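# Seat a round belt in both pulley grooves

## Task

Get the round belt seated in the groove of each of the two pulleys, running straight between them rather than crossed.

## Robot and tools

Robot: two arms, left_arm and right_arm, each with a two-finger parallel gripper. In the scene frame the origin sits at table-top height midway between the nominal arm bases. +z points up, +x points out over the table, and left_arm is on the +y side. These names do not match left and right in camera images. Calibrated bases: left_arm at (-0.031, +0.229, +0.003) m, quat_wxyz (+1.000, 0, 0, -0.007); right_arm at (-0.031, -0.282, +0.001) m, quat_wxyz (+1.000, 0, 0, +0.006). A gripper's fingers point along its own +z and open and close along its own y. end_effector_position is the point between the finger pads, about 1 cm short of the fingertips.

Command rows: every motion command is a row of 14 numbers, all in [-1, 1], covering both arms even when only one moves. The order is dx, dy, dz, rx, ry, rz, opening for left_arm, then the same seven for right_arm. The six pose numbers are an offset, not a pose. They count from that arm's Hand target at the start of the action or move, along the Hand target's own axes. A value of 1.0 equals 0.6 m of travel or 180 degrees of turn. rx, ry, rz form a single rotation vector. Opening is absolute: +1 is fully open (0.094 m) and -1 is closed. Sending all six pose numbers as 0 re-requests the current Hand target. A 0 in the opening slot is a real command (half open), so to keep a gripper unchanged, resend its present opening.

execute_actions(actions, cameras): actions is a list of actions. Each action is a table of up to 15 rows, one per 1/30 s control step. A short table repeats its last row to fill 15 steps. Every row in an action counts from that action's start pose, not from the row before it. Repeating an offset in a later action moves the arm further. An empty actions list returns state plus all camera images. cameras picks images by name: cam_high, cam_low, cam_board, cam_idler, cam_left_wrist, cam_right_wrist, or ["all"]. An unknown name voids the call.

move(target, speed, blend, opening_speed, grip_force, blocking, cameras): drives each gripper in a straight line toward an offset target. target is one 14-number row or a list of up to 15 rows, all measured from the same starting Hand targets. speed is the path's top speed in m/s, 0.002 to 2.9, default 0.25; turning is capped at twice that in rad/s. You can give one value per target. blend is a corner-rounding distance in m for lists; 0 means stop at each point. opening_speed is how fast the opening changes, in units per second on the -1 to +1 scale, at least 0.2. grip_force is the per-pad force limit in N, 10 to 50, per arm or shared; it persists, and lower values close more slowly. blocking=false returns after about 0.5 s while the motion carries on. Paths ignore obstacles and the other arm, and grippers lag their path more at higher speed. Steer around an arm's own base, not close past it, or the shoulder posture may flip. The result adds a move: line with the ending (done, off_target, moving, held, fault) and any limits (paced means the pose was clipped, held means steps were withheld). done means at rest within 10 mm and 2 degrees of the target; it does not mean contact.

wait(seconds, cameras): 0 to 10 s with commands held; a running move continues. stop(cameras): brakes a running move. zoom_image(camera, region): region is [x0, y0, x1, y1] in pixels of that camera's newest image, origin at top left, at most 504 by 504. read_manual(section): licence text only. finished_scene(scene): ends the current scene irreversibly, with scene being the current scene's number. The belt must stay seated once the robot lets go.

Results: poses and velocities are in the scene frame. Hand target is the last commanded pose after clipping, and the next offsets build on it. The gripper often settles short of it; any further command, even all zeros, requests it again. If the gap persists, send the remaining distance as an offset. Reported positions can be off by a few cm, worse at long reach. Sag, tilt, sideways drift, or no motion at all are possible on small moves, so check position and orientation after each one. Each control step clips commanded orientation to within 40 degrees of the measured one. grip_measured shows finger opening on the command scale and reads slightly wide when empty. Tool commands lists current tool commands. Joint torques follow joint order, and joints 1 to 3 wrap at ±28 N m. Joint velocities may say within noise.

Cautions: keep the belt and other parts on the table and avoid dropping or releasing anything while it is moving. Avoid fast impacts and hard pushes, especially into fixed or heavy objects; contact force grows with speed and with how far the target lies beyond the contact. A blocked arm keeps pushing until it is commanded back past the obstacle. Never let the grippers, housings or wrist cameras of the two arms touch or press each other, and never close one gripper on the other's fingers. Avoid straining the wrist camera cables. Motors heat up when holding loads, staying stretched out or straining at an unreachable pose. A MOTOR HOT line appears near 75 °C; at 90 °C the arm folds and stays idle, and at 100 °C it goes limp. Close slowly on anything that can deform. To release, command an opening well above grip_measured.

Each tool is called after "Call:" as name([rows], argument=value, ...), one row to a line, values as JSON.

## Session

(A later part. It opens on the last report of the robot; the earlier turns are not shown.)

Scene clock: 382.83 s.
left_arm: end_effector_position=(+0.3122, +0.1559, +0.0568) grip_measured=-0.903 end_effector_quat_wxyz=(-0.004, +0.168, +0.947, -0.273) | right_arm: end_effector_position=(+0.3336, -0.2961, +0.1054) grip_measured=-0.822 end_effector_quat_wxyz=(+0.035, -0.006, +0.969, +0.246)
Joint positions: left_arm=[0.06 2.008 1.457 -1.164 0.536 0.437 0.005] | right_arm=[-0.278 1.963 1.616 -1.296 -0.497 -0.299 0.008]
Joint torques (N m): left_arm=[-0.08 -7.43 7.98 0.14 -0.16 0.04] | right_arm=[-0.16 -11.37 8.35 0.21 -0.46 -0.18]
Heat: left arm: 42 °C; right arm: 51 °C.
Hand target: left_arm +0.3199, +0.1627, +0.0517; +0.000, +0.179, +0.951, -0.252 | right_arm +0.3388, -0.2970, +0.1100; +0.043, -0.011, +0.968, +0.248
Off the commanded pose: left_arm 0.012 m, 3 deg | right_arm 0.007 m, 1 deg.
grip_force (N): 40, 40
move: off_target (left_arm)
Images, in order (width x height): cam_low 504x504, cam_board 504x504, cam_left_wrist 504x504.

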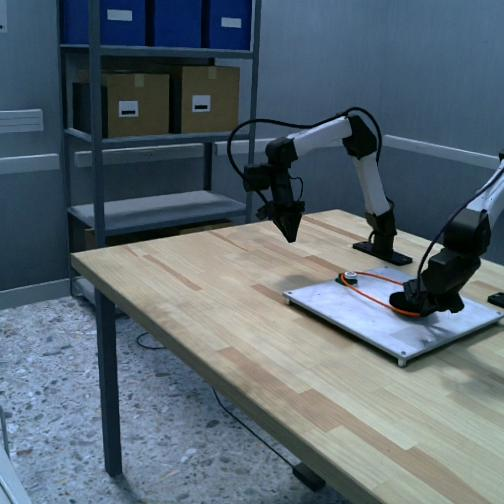

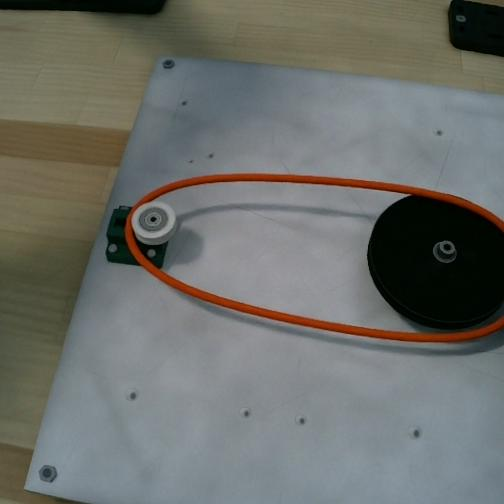

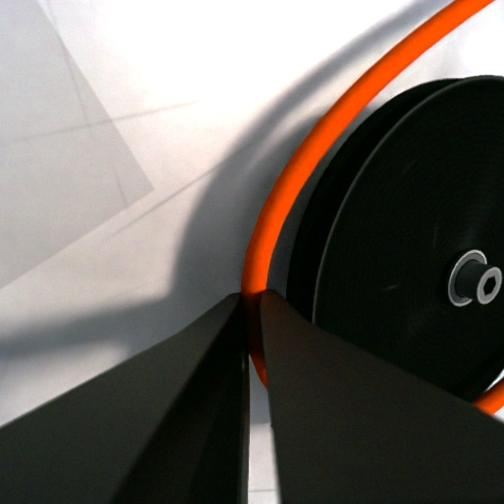

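Call:
move([
  [-0.001,-0.005,-0.009,0,0,0,-1,0,0,0,0,0,0,-0.82],
  [0.055,-0.017,-0.01,-0.01,-0.053,-0.097,-1,0,0,0,0,0,0,-0.82],
  [0.08,-0.0365,-0.0017,-0.0175,-0.093,-0.17,-1,0,0,0,0,0,0,-0.82],
], speed=0.05, blend=[0,0.01,0], cameras=["cam_low","cam_left_wrist","cam_board","cam_idler"])

Call:
zoom_image(camera="cam_low", region=[370, 260, 450, 330])

Call:
zoom_image(camera="cam_board", region=[340, 170, 504, 334])

Scene clock: 405.63 s.
left_arm: end_effector_position=(+0.2622, +0.1554, +0.0550) grip_measured=-0.903 end_effector_quat_wxyz=(+0.052, -0.115, +0.958, -0.258) | right_arm: end_effector_position=(+0.3336, -0.2961, +0.1054) grip_measured=-0.822 end_effector_quat_wxyz=(+0.035, -0.006, +0.969, +0.246)
Joint positions: left_arm=[0.053 1.584 0.928 -0.753 0.509 -0.242 0.005] | right_arm=[-0.278 1.963 1.616 -1.296 -0.497 -0.299 0.008]
Joint torques (N m): left_arm=[-0.05 -8.18 5.76 0.88 -0.19 -0.15] | right_arm=[-0.23 -11.33 8.55 0.25 -0.4 -0.12]
Heat: left arm: 44 °C; right arm: 51 °C.
Hand target: left_arm +0.2677, +0.1620, +0.0588; +0.076, -0.116, +0.961, -0.240 | right_arm +0.3388, -0.2970, +0.1100; +0.043, -0.011, +0.968, +0.248
Off the commanded pose: left_arm 0.009 m, 3 deg | right_arm 0.007 m, 1 deg.
grip_force (N): 40, 40
move: off_target (left_arm)
Images, in order (width x height): cam_low 504x504, cam_board 504x504, cam_idler 504x504, cam_left_wrist 504x504.

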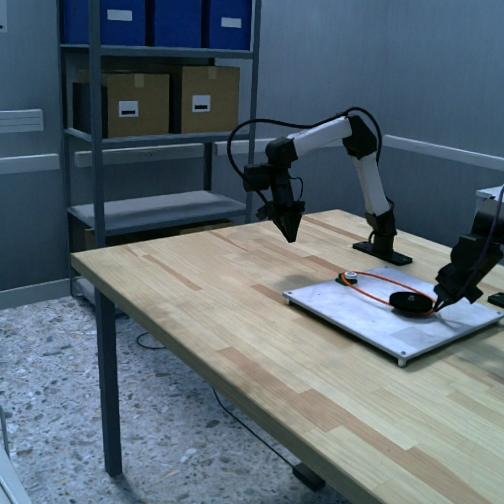

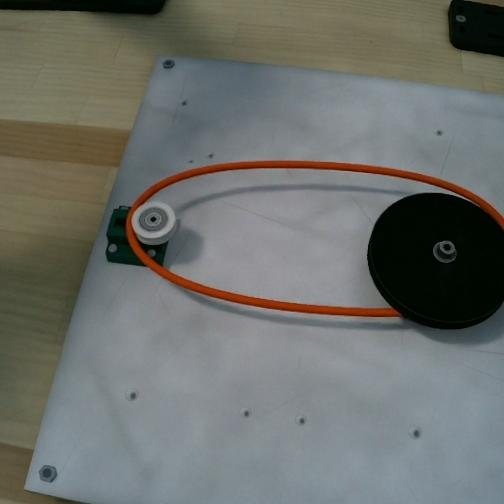

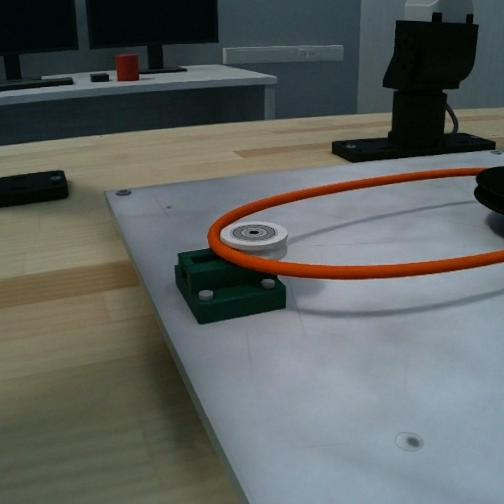

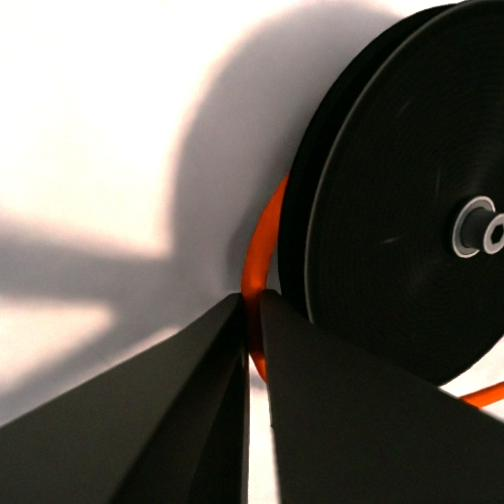

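Scaled by 6.300 from the camera's 504x504 image, which has a finer 720x720 frame.

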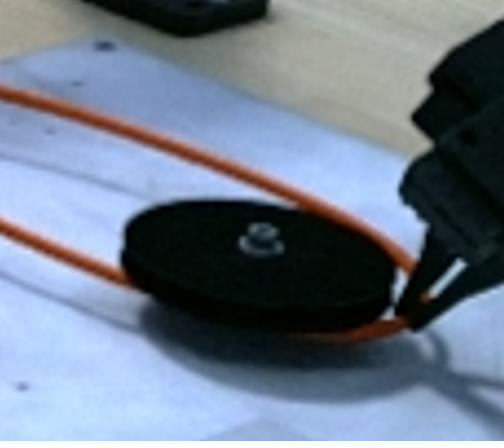

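Scaled by 3.073 from the camera's 504x504 image, which has a finer 720x720 frame.

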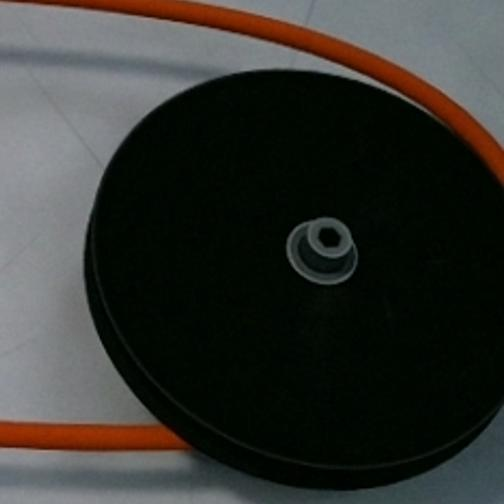

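Call:
move([
  [-0.0317,0.002,0,0.009,0.047,0.085,-1,0,0,0,0,0,0,-0.82],
  [-0.099,-0.011,0.0142,0.0175,0.093,0.17,-1,0,0,0,0,0,0,-0.82],
  [-0.1,-0.0173,0.0025,0.0175,0.093,0.17,-1,0,0,0,0,0,0,-0.82],
], speed=0.05, blend=[0.01,0,0], cameras=["cam_low","cam_left_wrist","cam_board"])

Call:
zoom_image(camera="cam_low", region=[370, 260, 450, 330])

Call:
zoom_image(camera="cam_board", region=[340, 170, 504, 334])

Scene clock: 433.03 s.
left_arm: end_effector_position=(+0.3137, +0.1577, +0.0679) grip_measured=-0.903 end_effector_quat_wxyz=(-0.020, +0.169, +0.946, -0.276) | right_arm: end_effector_position=(+0.3336, -0.2961, +0.1054) grip_measured=-0.822 end_effector_quat_wxyz=(+0.035, -0.006, +0.969, +0.246)
Joint positions: left_arm=[0.064 2.034 1.536 -1.257 0.533 0.453 0.005] | right_arm=[-0.278 1.963 1.616 -1.296 -0.497 -0.299 0.008]
Joint torques (N m): left_arm=[0.84 -8.57 8.79 0.2 -0.14 0.04] | right_arm=[0.06 -11.36 8.5 0.21 -0.42 -0.16]
Heat: left arm: 46 °C; right arm: 51 °C.
Hand target: left_arm +0.3275, +0.1678, +0.0677; +0.000, +0.179, +0.951, -0.252 | right_arm +0.3388, -0.2970, +0.1100; +0.043, -0.011, +0.968, +0.248
Off the commanded pose: left_arm 0.017 m, 4 deg | right_arm 0.007 m, 1 deg.
grip_force (N): 40, 40
move: off_target (left_arm)
Images, in order (width x height): cam_low 504x504, cam_board 504x504, cam_left_wrist 504x504.

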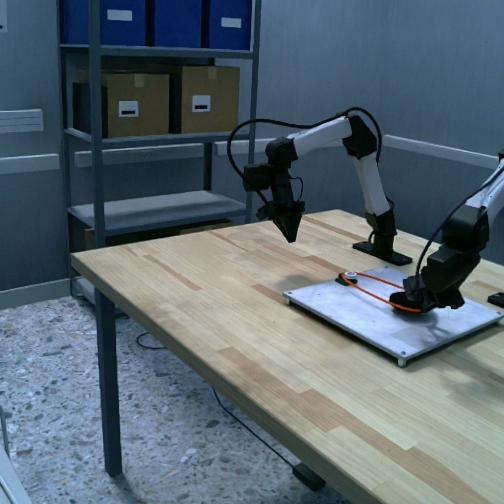

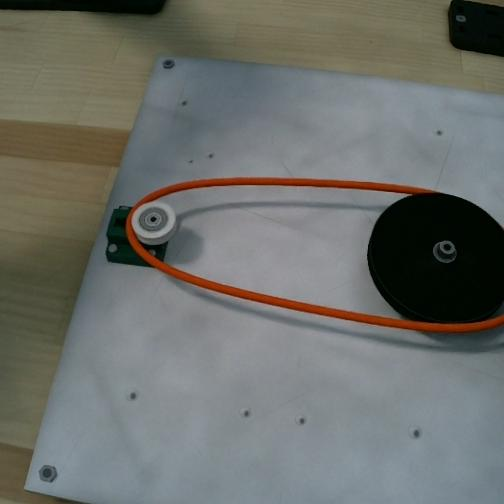

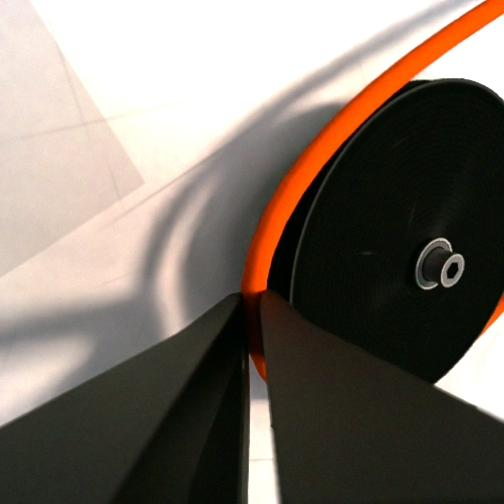

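Scaled by 6.300 from the camera's 504x504 image, which has a finer 720x720 frame.

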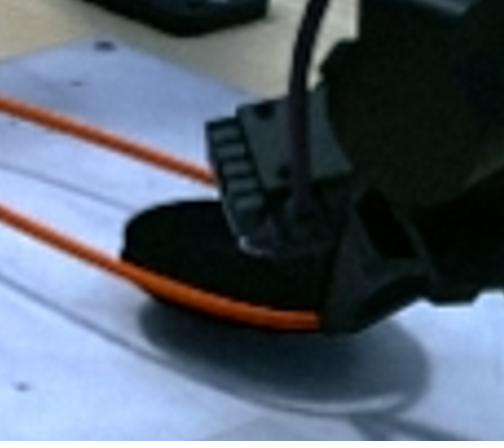

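Scaled by 3.073 from the camera's 504x504 image, which has a finer 720x720 frame.

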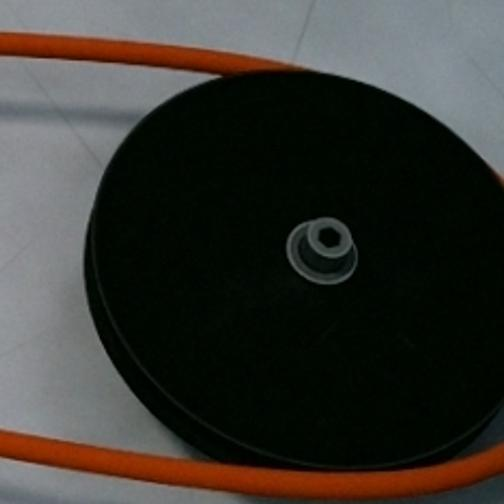

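Call:
move([
  [0.001,0.005,0.011,0,0,0,-1,0,0,0,0,0,0,-0.82],
  [0.0063,-0.008,0.0175,0,0,0,-1,0,0,0,0,0,0,-0.82],
], speed=0.05, cameras=["cam_low","cam_left_wrist"])

Call:
zoom_image(camera="cam_low", region=[370, 260, 450, 330])

Scene clock: 446.27 s.
left_arm: end_effector_position=(+0.3116, +0.1532, +0.0621) grip_measured=-0.903 end_effector_quat_wxyz=(-0.022, +0.175, +0.945, -0.275) | right_arm: end_effector_position=(+0.3336, -0.2961, +0.1054) grip_measured=-0.822 end_effector_quat_wxyz=(+0.035, -0.006, +0.969, +0.246)
Joint positions: left_arm=[0.05 2.034 1.514 -1.232 0.531 0.451 0.005] | right_arm=[-0.278 1.963 1.616 -1.296 -0.497 -0.299 0.008]
Joint torques (N m): left_arm=[0.25 -10.04 5.67 0.41 -0.1 -0.14] | right_arm=[0.12 -11.49 8.57 0.22 -0.39 -0.21]
Motor temperatures (°C): left_arm=[25 48 39 25 25 23 29] | right_arm=[24 52 38 25 26 22 24]
Heat: left arm: 48 °C; right arm: 52 °C.
Hand target: left_arm +0.3215, +0.1602, +0.0606; +0.000, +0.179, +0.951, -0.252 | right_arm +0.3388, -0.2970, +0.1100; +0.043, -0.011, +0.968, +0.248
Off the commanded pose: left_arm 0.012 m, 4 deg | right_arm 0.007 m, 1 deg.
grip_force (N): 40, 40
move: off_target (left_arm)
Images, in order (width x height): cam_low 504x504, cam_left_wrist 504x504.

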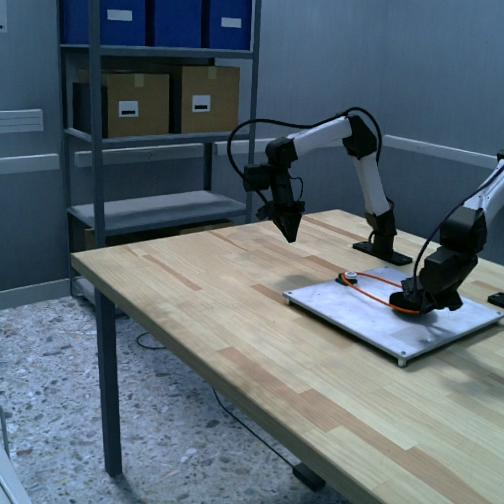

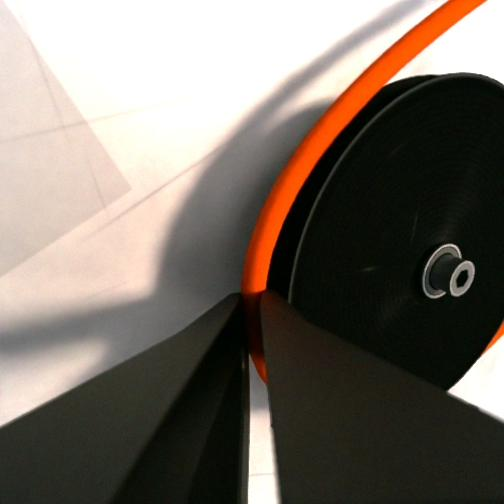

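Scaled by 6.300 from the camera's 504x504 image, which has a finer 720x720 frame.

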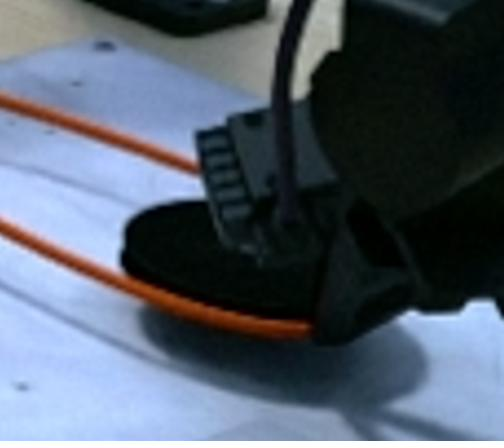

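Call:
move([
  [-0.0005,-0.004,-0.01,0,0,0,-1,0,0,0,0,0,0,-0.82],
], speed=0.05, cameras=["cam_low","cam_left_wrist"])

Call:
zoom_image(camera="cam_low", region=[380, 275, 430, 320])

Scene clock: 452.97 s.
left_arm: end_effector_position=(+0.3116, +0.1532, +0.0621) grip_measured=-0.903 end_effector_quat_wxyz=(-0.022, +0.175, +0.945, -0.275) | right_arm: end_effector_position=(+0.3336, -0.2961, +0.1054) grip_measured=-0.822 end_effector_quat_wxyz=(+0.035, -0.006, +0.969, +0.246)
Joint positions: left_arm=[0.05 2.034 1.514 -1.232 0.531 0.451 0.005] | right_arm=[-0.278 1.963 1.616 -1.296 -0.497 -0.299 0.008]
Joint torques (N m): left_arm=[0.53 -10.63 7.02 0.19 -0.09 -0.15] | right_arm=[-0.01 -11.32 8.47 0.21 -0.45 -0.09]
Heat: left arm: 50 °C; right arm: 52 °C.
Hand target: left_arm +0.3215, +0.1611, +0.0670; +0.000, +0.179, +0.951, -0.252 | right_arm +0.3388, -0.2970, +0.1100; +0.043, -0.011, +0.968, +0.248
Off the commanded pose: left_arm 0.014 m, 4 deg | right_arm 0.007 m, 1 deg.
grip_force (N): 40, 40
move: off_target (left_arm)
Images, in order (width x height): cam_low 504x504, cam_left_wrist 504x504.

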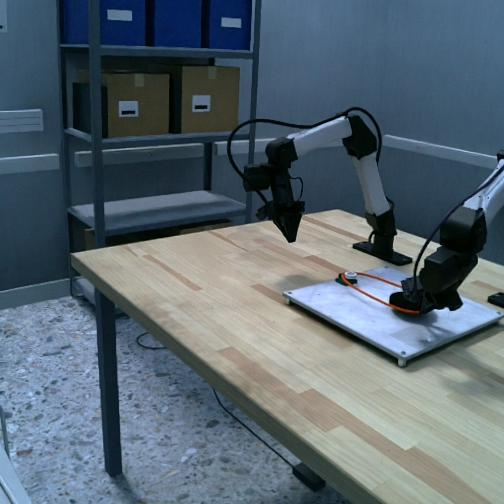

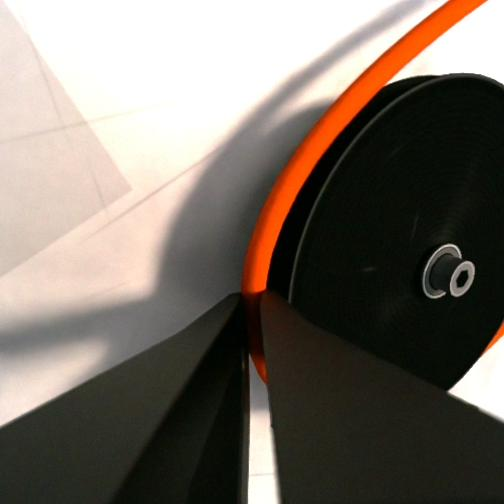

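Scaled by 10.080 from the camera's 504x504 image, which has a finer 720x720 frame.

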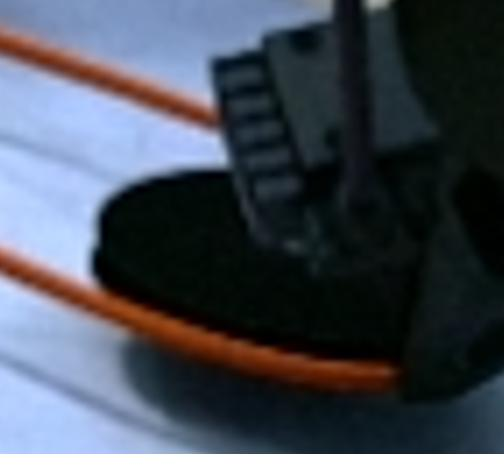

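Call:
move([
  [-0.0005,-0.003,-0.008,0,0,0,-1,0,0,0,0,0,0,-0.82],
], speed=0.05, cameras=["cam_low","cam_left_wrist"])

Call:
zoom_image(camera="cam_low", region=[380, 275, 430, 320])

Scene clock: 459.87 s.
left_arm: end_effector_position=(+0.3109, +0.1531, +0.0622) grip_measured=-0.903 end_effector_quat_wxyz=(-0.023, +0.174, +0.945, -0.275) | right_arm: end_effector_position=(+0.3336, -0.2961, +0.1054) grip_measured=-0.822 end_effector_quat_wxyz=(+0.035, -0.006, +0.969, +0.246)
Joint positions: left_arm=[0.05 2.034 1.514 -1.235 0.531 0.451 0.005] | right_arm=[-0.278 1.963 1.616 -1.296 -0.497 -0.299 0.008]
Joint torques (N m): left_arm=[0.64 -11.04 8.35 0.05 -0.1 -0.13] | right_arm=[0.1 -11.54 8.46 0.24 -0.38 -0.15]
Heat: left arm: 52 °C; right arm: 52 °C.
Hand target: left_arm +0.3216, +0.1618, +0.0721; +0.000, +0.179, +0.951, -0.252 | right_arm +0.3388, -0.2970, +0.1100; +0.043, -0.011, +0.968, +0.248
Off the commanded pose: left_arm 0.017 m, 4 deg | right_arm 0.007 m, 1 deg.
grip_force (N): 40, 40
move: off_target (left_arm)
Images, in order (width x height): cam_low 504x504, cam_left_wrist 504x504.

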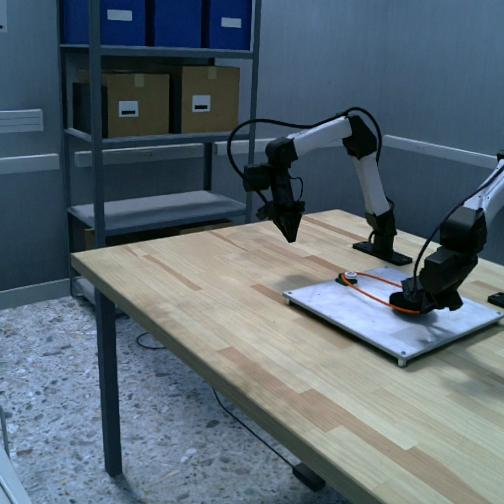

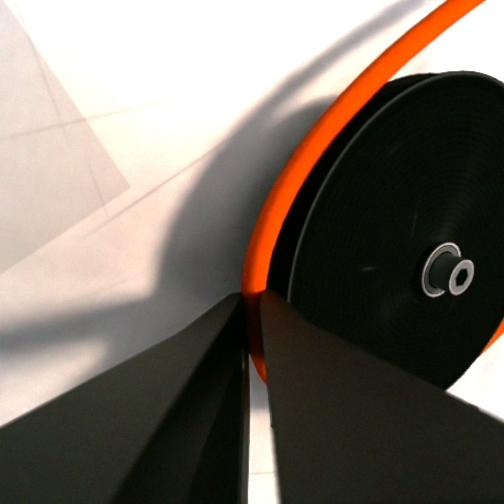

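Scaled by 10.080 from the camera's 504x504 image, which has a finer 720x720 frame.

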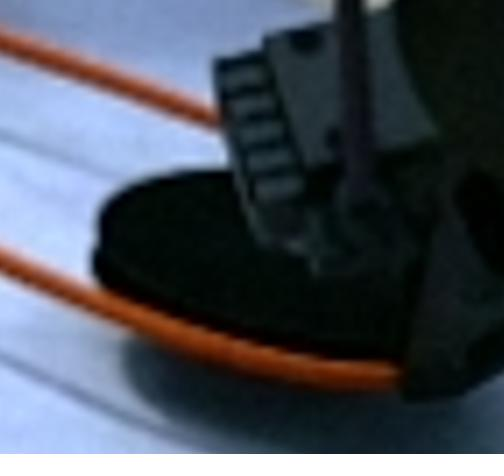

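Call:
move([
  [-0.0005,-0.004,-0.01,0,0,0,-1,0,0,0,0,0,0,-0.82],
], speed=0.05, cameras=["cam_low","cam_left_wrist"])

Call:
zoom_image(camera="cam_low", region=[380, 275, 430, 320])

Scene clock: 465.63 s.
left_arm: end_effector_position=(+0.3113, +0.1541, +0.0659) grip_measured=-0.903 end_effector_quat_wxyz=(-0.026, +0.174, +0.946, -0.272) | right_arm: end_effector_position=(+0.3336, -0.2961, +0.1054) grip_measured=-0.822 end_effector_quat_wxyz=(+0.035, -0.006, +0.969, +0.246)
Joint positions: left_arm=[0.05 2.034 1.531 -1.255 0.524 0.451 0.005] | right_arm=[-0.278 1.963 1.616 -1.296 -0.497 -0.299 0.008]
Joint torques (N m): left_arm=[0.94 -11.41 8.44 0.01 -0.03 -0.09] | right_arm=[0.09 -11.4 8.5 0.28 -0.46 -0.16]
Motor temperatures (°C): left_arm=[25 54 39 24 25 23 29] | right_arm=[24 52 39 25 26 22 24]
Heat: left arm: 54 °C; right arm: 52 °C.
Hand target: left_arm +0.3215, +0.1627, +0.0784; +0.000, +0.179, +0.951, -0.252 | right_arm +0.3388, -0.2970, +0.1100; +0.043, -0.011, +0.968, +0.248
Off the commanded pose: left_arm 0.018 m, 4 deg | right_arm 0.007 m, 1 deg.
grip_force (N): 40, 40
move: off_target (left_arm)
Images, in order (width x height): cam_low 504x504, cam_left_wrist 504x504.

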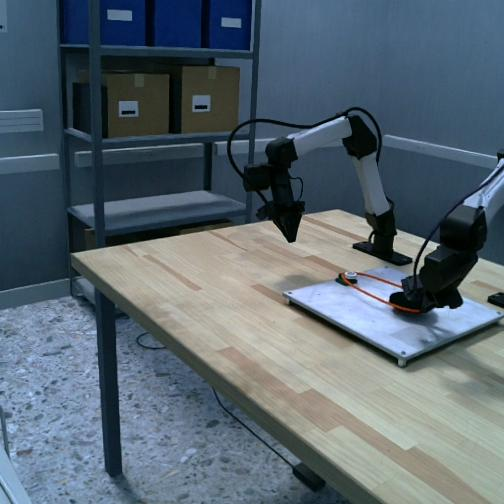

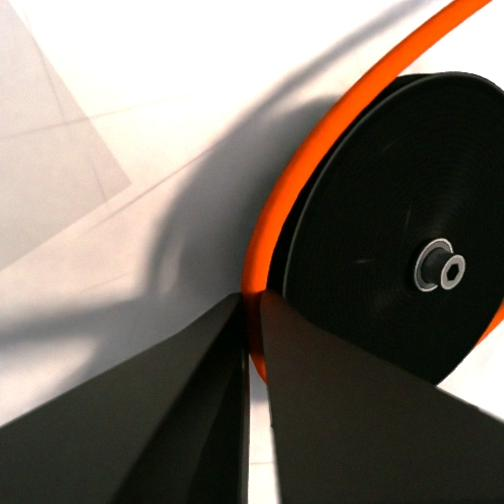

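Scaled by 10.080 from the camera's 504x504 image, which has a finer 720x720 frame.

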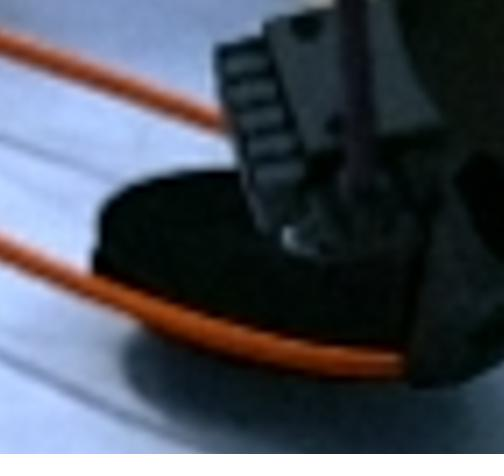

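Call:
move([
  [0.005,-0.006,0.009,0,0,0,-0.82,0,0,0,0,0,0,-0.82],
  [0.005,-0.006,-0.06,0,0,0,-0.82,0,0,0,0,0,0,-0.82],
], speed=0.06, cameras=["all"])

Call:
zoom_image(camera="cam_low", region=[370, 270, 450, 330])

Call:
zoom_image(camera="cam_board", region=[340, 170, 504, 334])

Scene clock: 475.57 s.
left_arm: end_effector_position=(+0.3181, +0.1750, +0.0962) grip_measured=-0.822 end_effector_quat_wxyz=(-0.019, +0.168, +0.950, -0.262) | right_arm: end_effector_position=(+0.3336, -0.2961, +0.1054) grip_measured=-0.822 end_effector_quat_wxyz=(+0.035, -0.006, +0.969, +0.246)
Joint positions: left_arm=[0.099 2.027 1.651 -1.384 0.5 0.484 0.008] | right_arm=[-0.278 1.963 1.616 -1.296 -0.497 -0.299 0.008]
Joint torques (N m): left_arm=[0.13 -11.73 7.99 -0.17 0.13 0.07] | right_arm=[-0.16 -11.23 8.69 0.2 -0.42 -0.14]
Motor temperatures (°C): left_arm=[25 57 39 24 25 23 29] | right_arm=[24 52 39 25 26 22 24]
Heat: left arm: 57 °C; right arm: 52 °C.
Hand target: left_arm +0.3208, +0.1781, +0.1113; +0.000, +0.179, +0.951, -0.252 | right_arm +0.3388, -0.2970, +0.1100; +0.043, -0.011, +0.968, +0.248
Off the commanded pose: left_arm 0.016 m, 3 deg | right_arm 0.007 m, 1 deg.
grip_force (N): 40, 40
move: off_target (left_arm)

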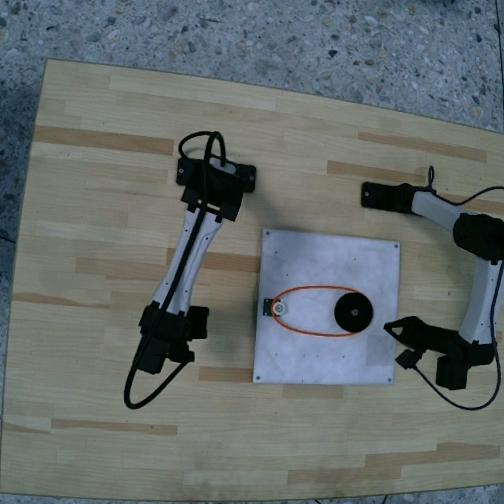

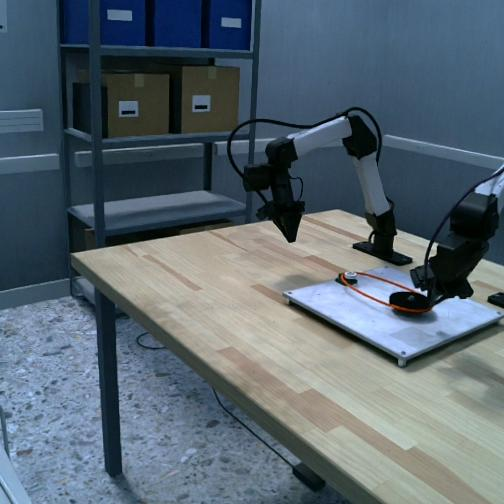

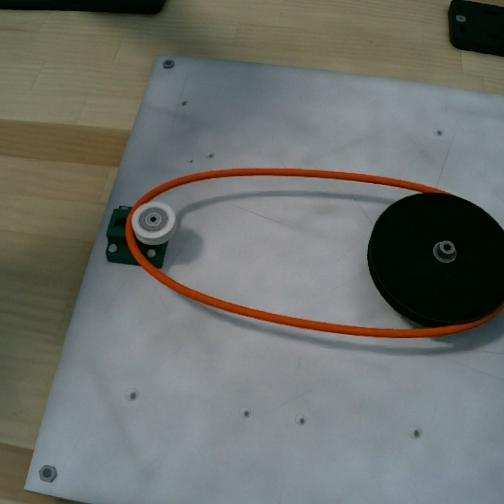

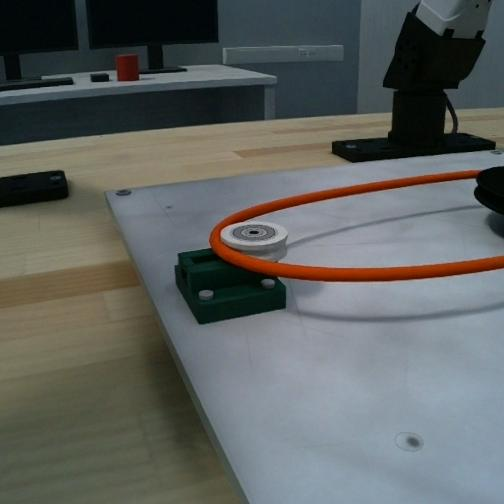

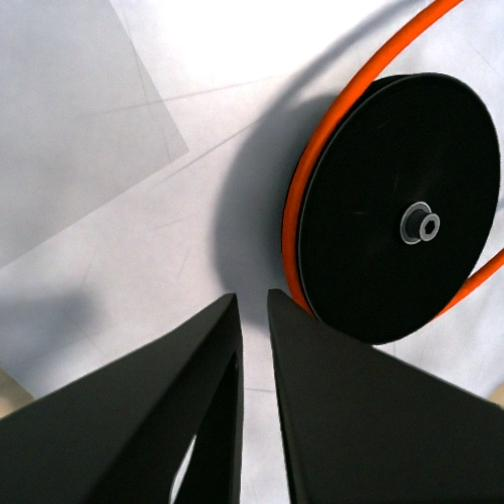

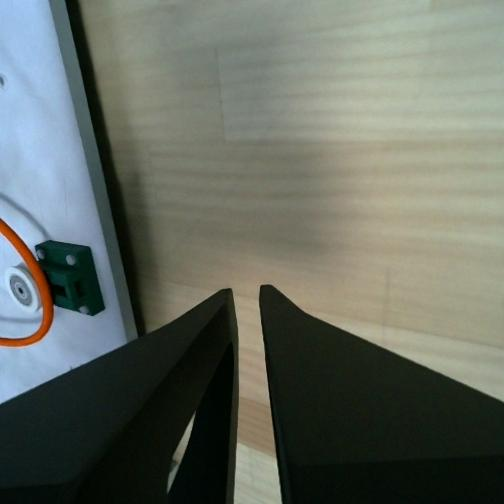

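Scaled by 6.300 from the camera's 504x504 image, which has a finer 720x720 frame.

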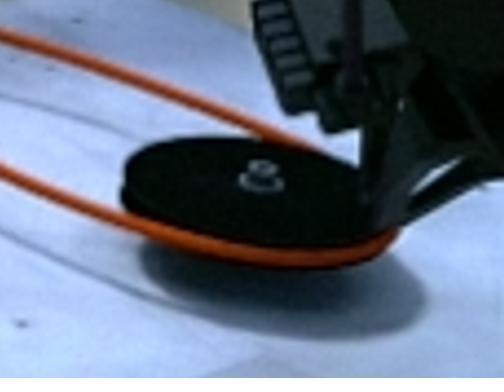

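Scaled by 3.073 from the camera's 504x504 image, which has a finer 720x720 frame.

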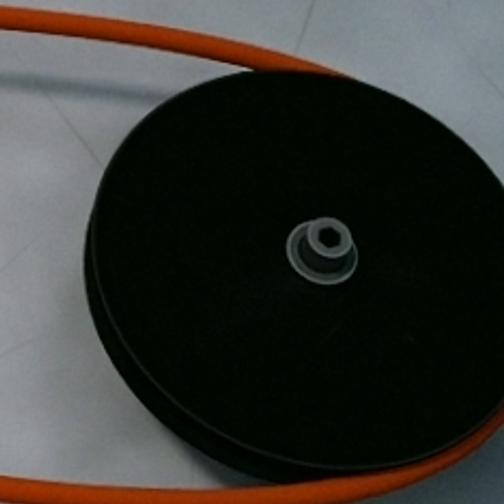

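Call:
move(target=[0,0,-0.08,0,-0.05,-0.1,-0.82,0,0,0,0,0,0,-0.82], speed=0.12, cameras=["cam_low","cam_left_wrist"])

Call:
zoom_image(camera="cam_left_wrist", region=[204, 60, 504, 360])

Call:
zoom_image(camera="cam_low", region=[380, 275, 440, 325])

Scene clock: 483.90 s.
left_arm: end_effector_position=(+0.3220, +0.2006, +0.1352) grip_measured=-0.822 end_effector_quat_wxyz=(+0.012, +0.008, +0.965, -0.261) | right_arm: end_effector_position=(+0.3336, -0.2961, +0.1054) grip_measured=-0.822 end_effector_quat_wxyz=(+0.035, -0.006, +0.969, +0.246)
Joint positions: left_arm=[0.182 1.913 1.651 -1.385 0.523 0.205 0.008] | right_arm=[-0.278 1.963 1.616 -1.296 -0.497 -0.299 0.008]
Joint torques (N m): left_arm=[0.31 -11.19 8.39 0.08 0.34 -0.18] | right_arm=[-0.03 -11.34 8.55 0.25 -0.42 -0.17]
Motor temperatures (°C): left_arm=[25 58 39 24 25 23 28] | right_arm=[24 52 39 25 26 22 24]
Heat: left arm: 58 °C; right arm: 52 °C.
Hand target: left_arm +0.3251, +0.2011, +0.1532; +0.035, +0.008, +0.964, -0.262 | right_arm +0.3388, -0.2970, +0.1100; +0.043, -0.011, +0.968, +0.248
Off the commanded pose: left_arm 0.018 m, 3 deg | right_arm 0.007 m, 1 deg.
grip_force (N): 40, 40
move: off_target (left_arm)
Images, in order (width x height): cam_low 504x504, cam_left_wrist 504x504.

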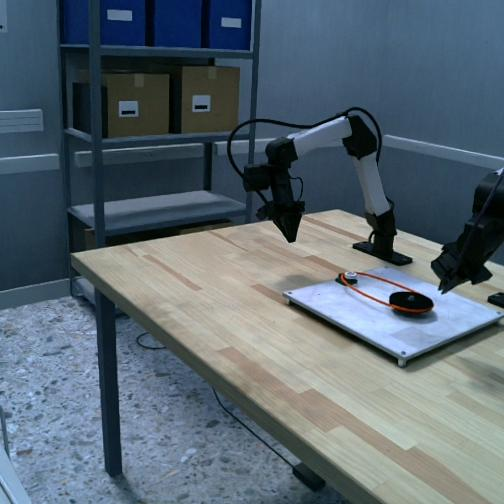

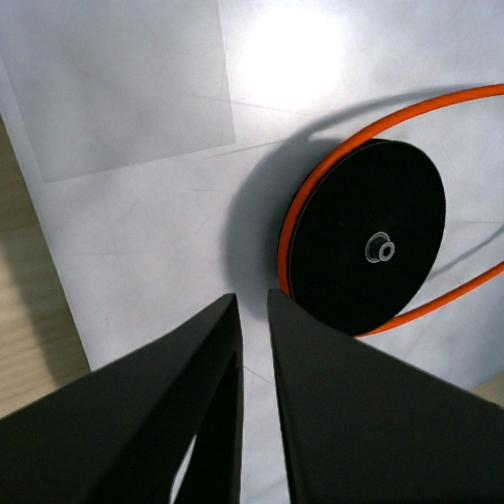

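Scaled by 1.680 from the camera's 504x504 image, which has a finer 720x720 frame.

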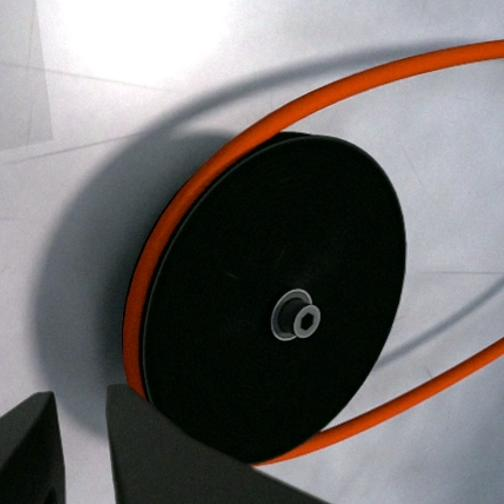

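Scaled by 8.400 from the camera's 504x504 image, which has a finer 720x720 frame.

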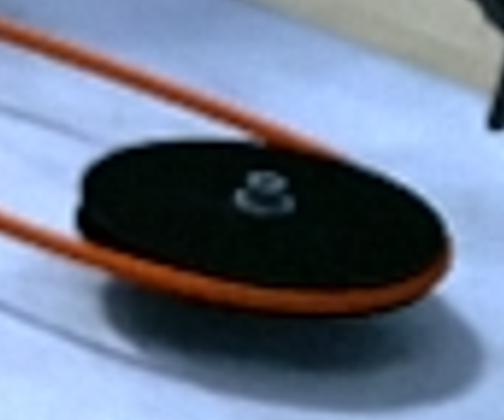

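Call:
finished_scene(scene=2)

The scene is finished: the task was done.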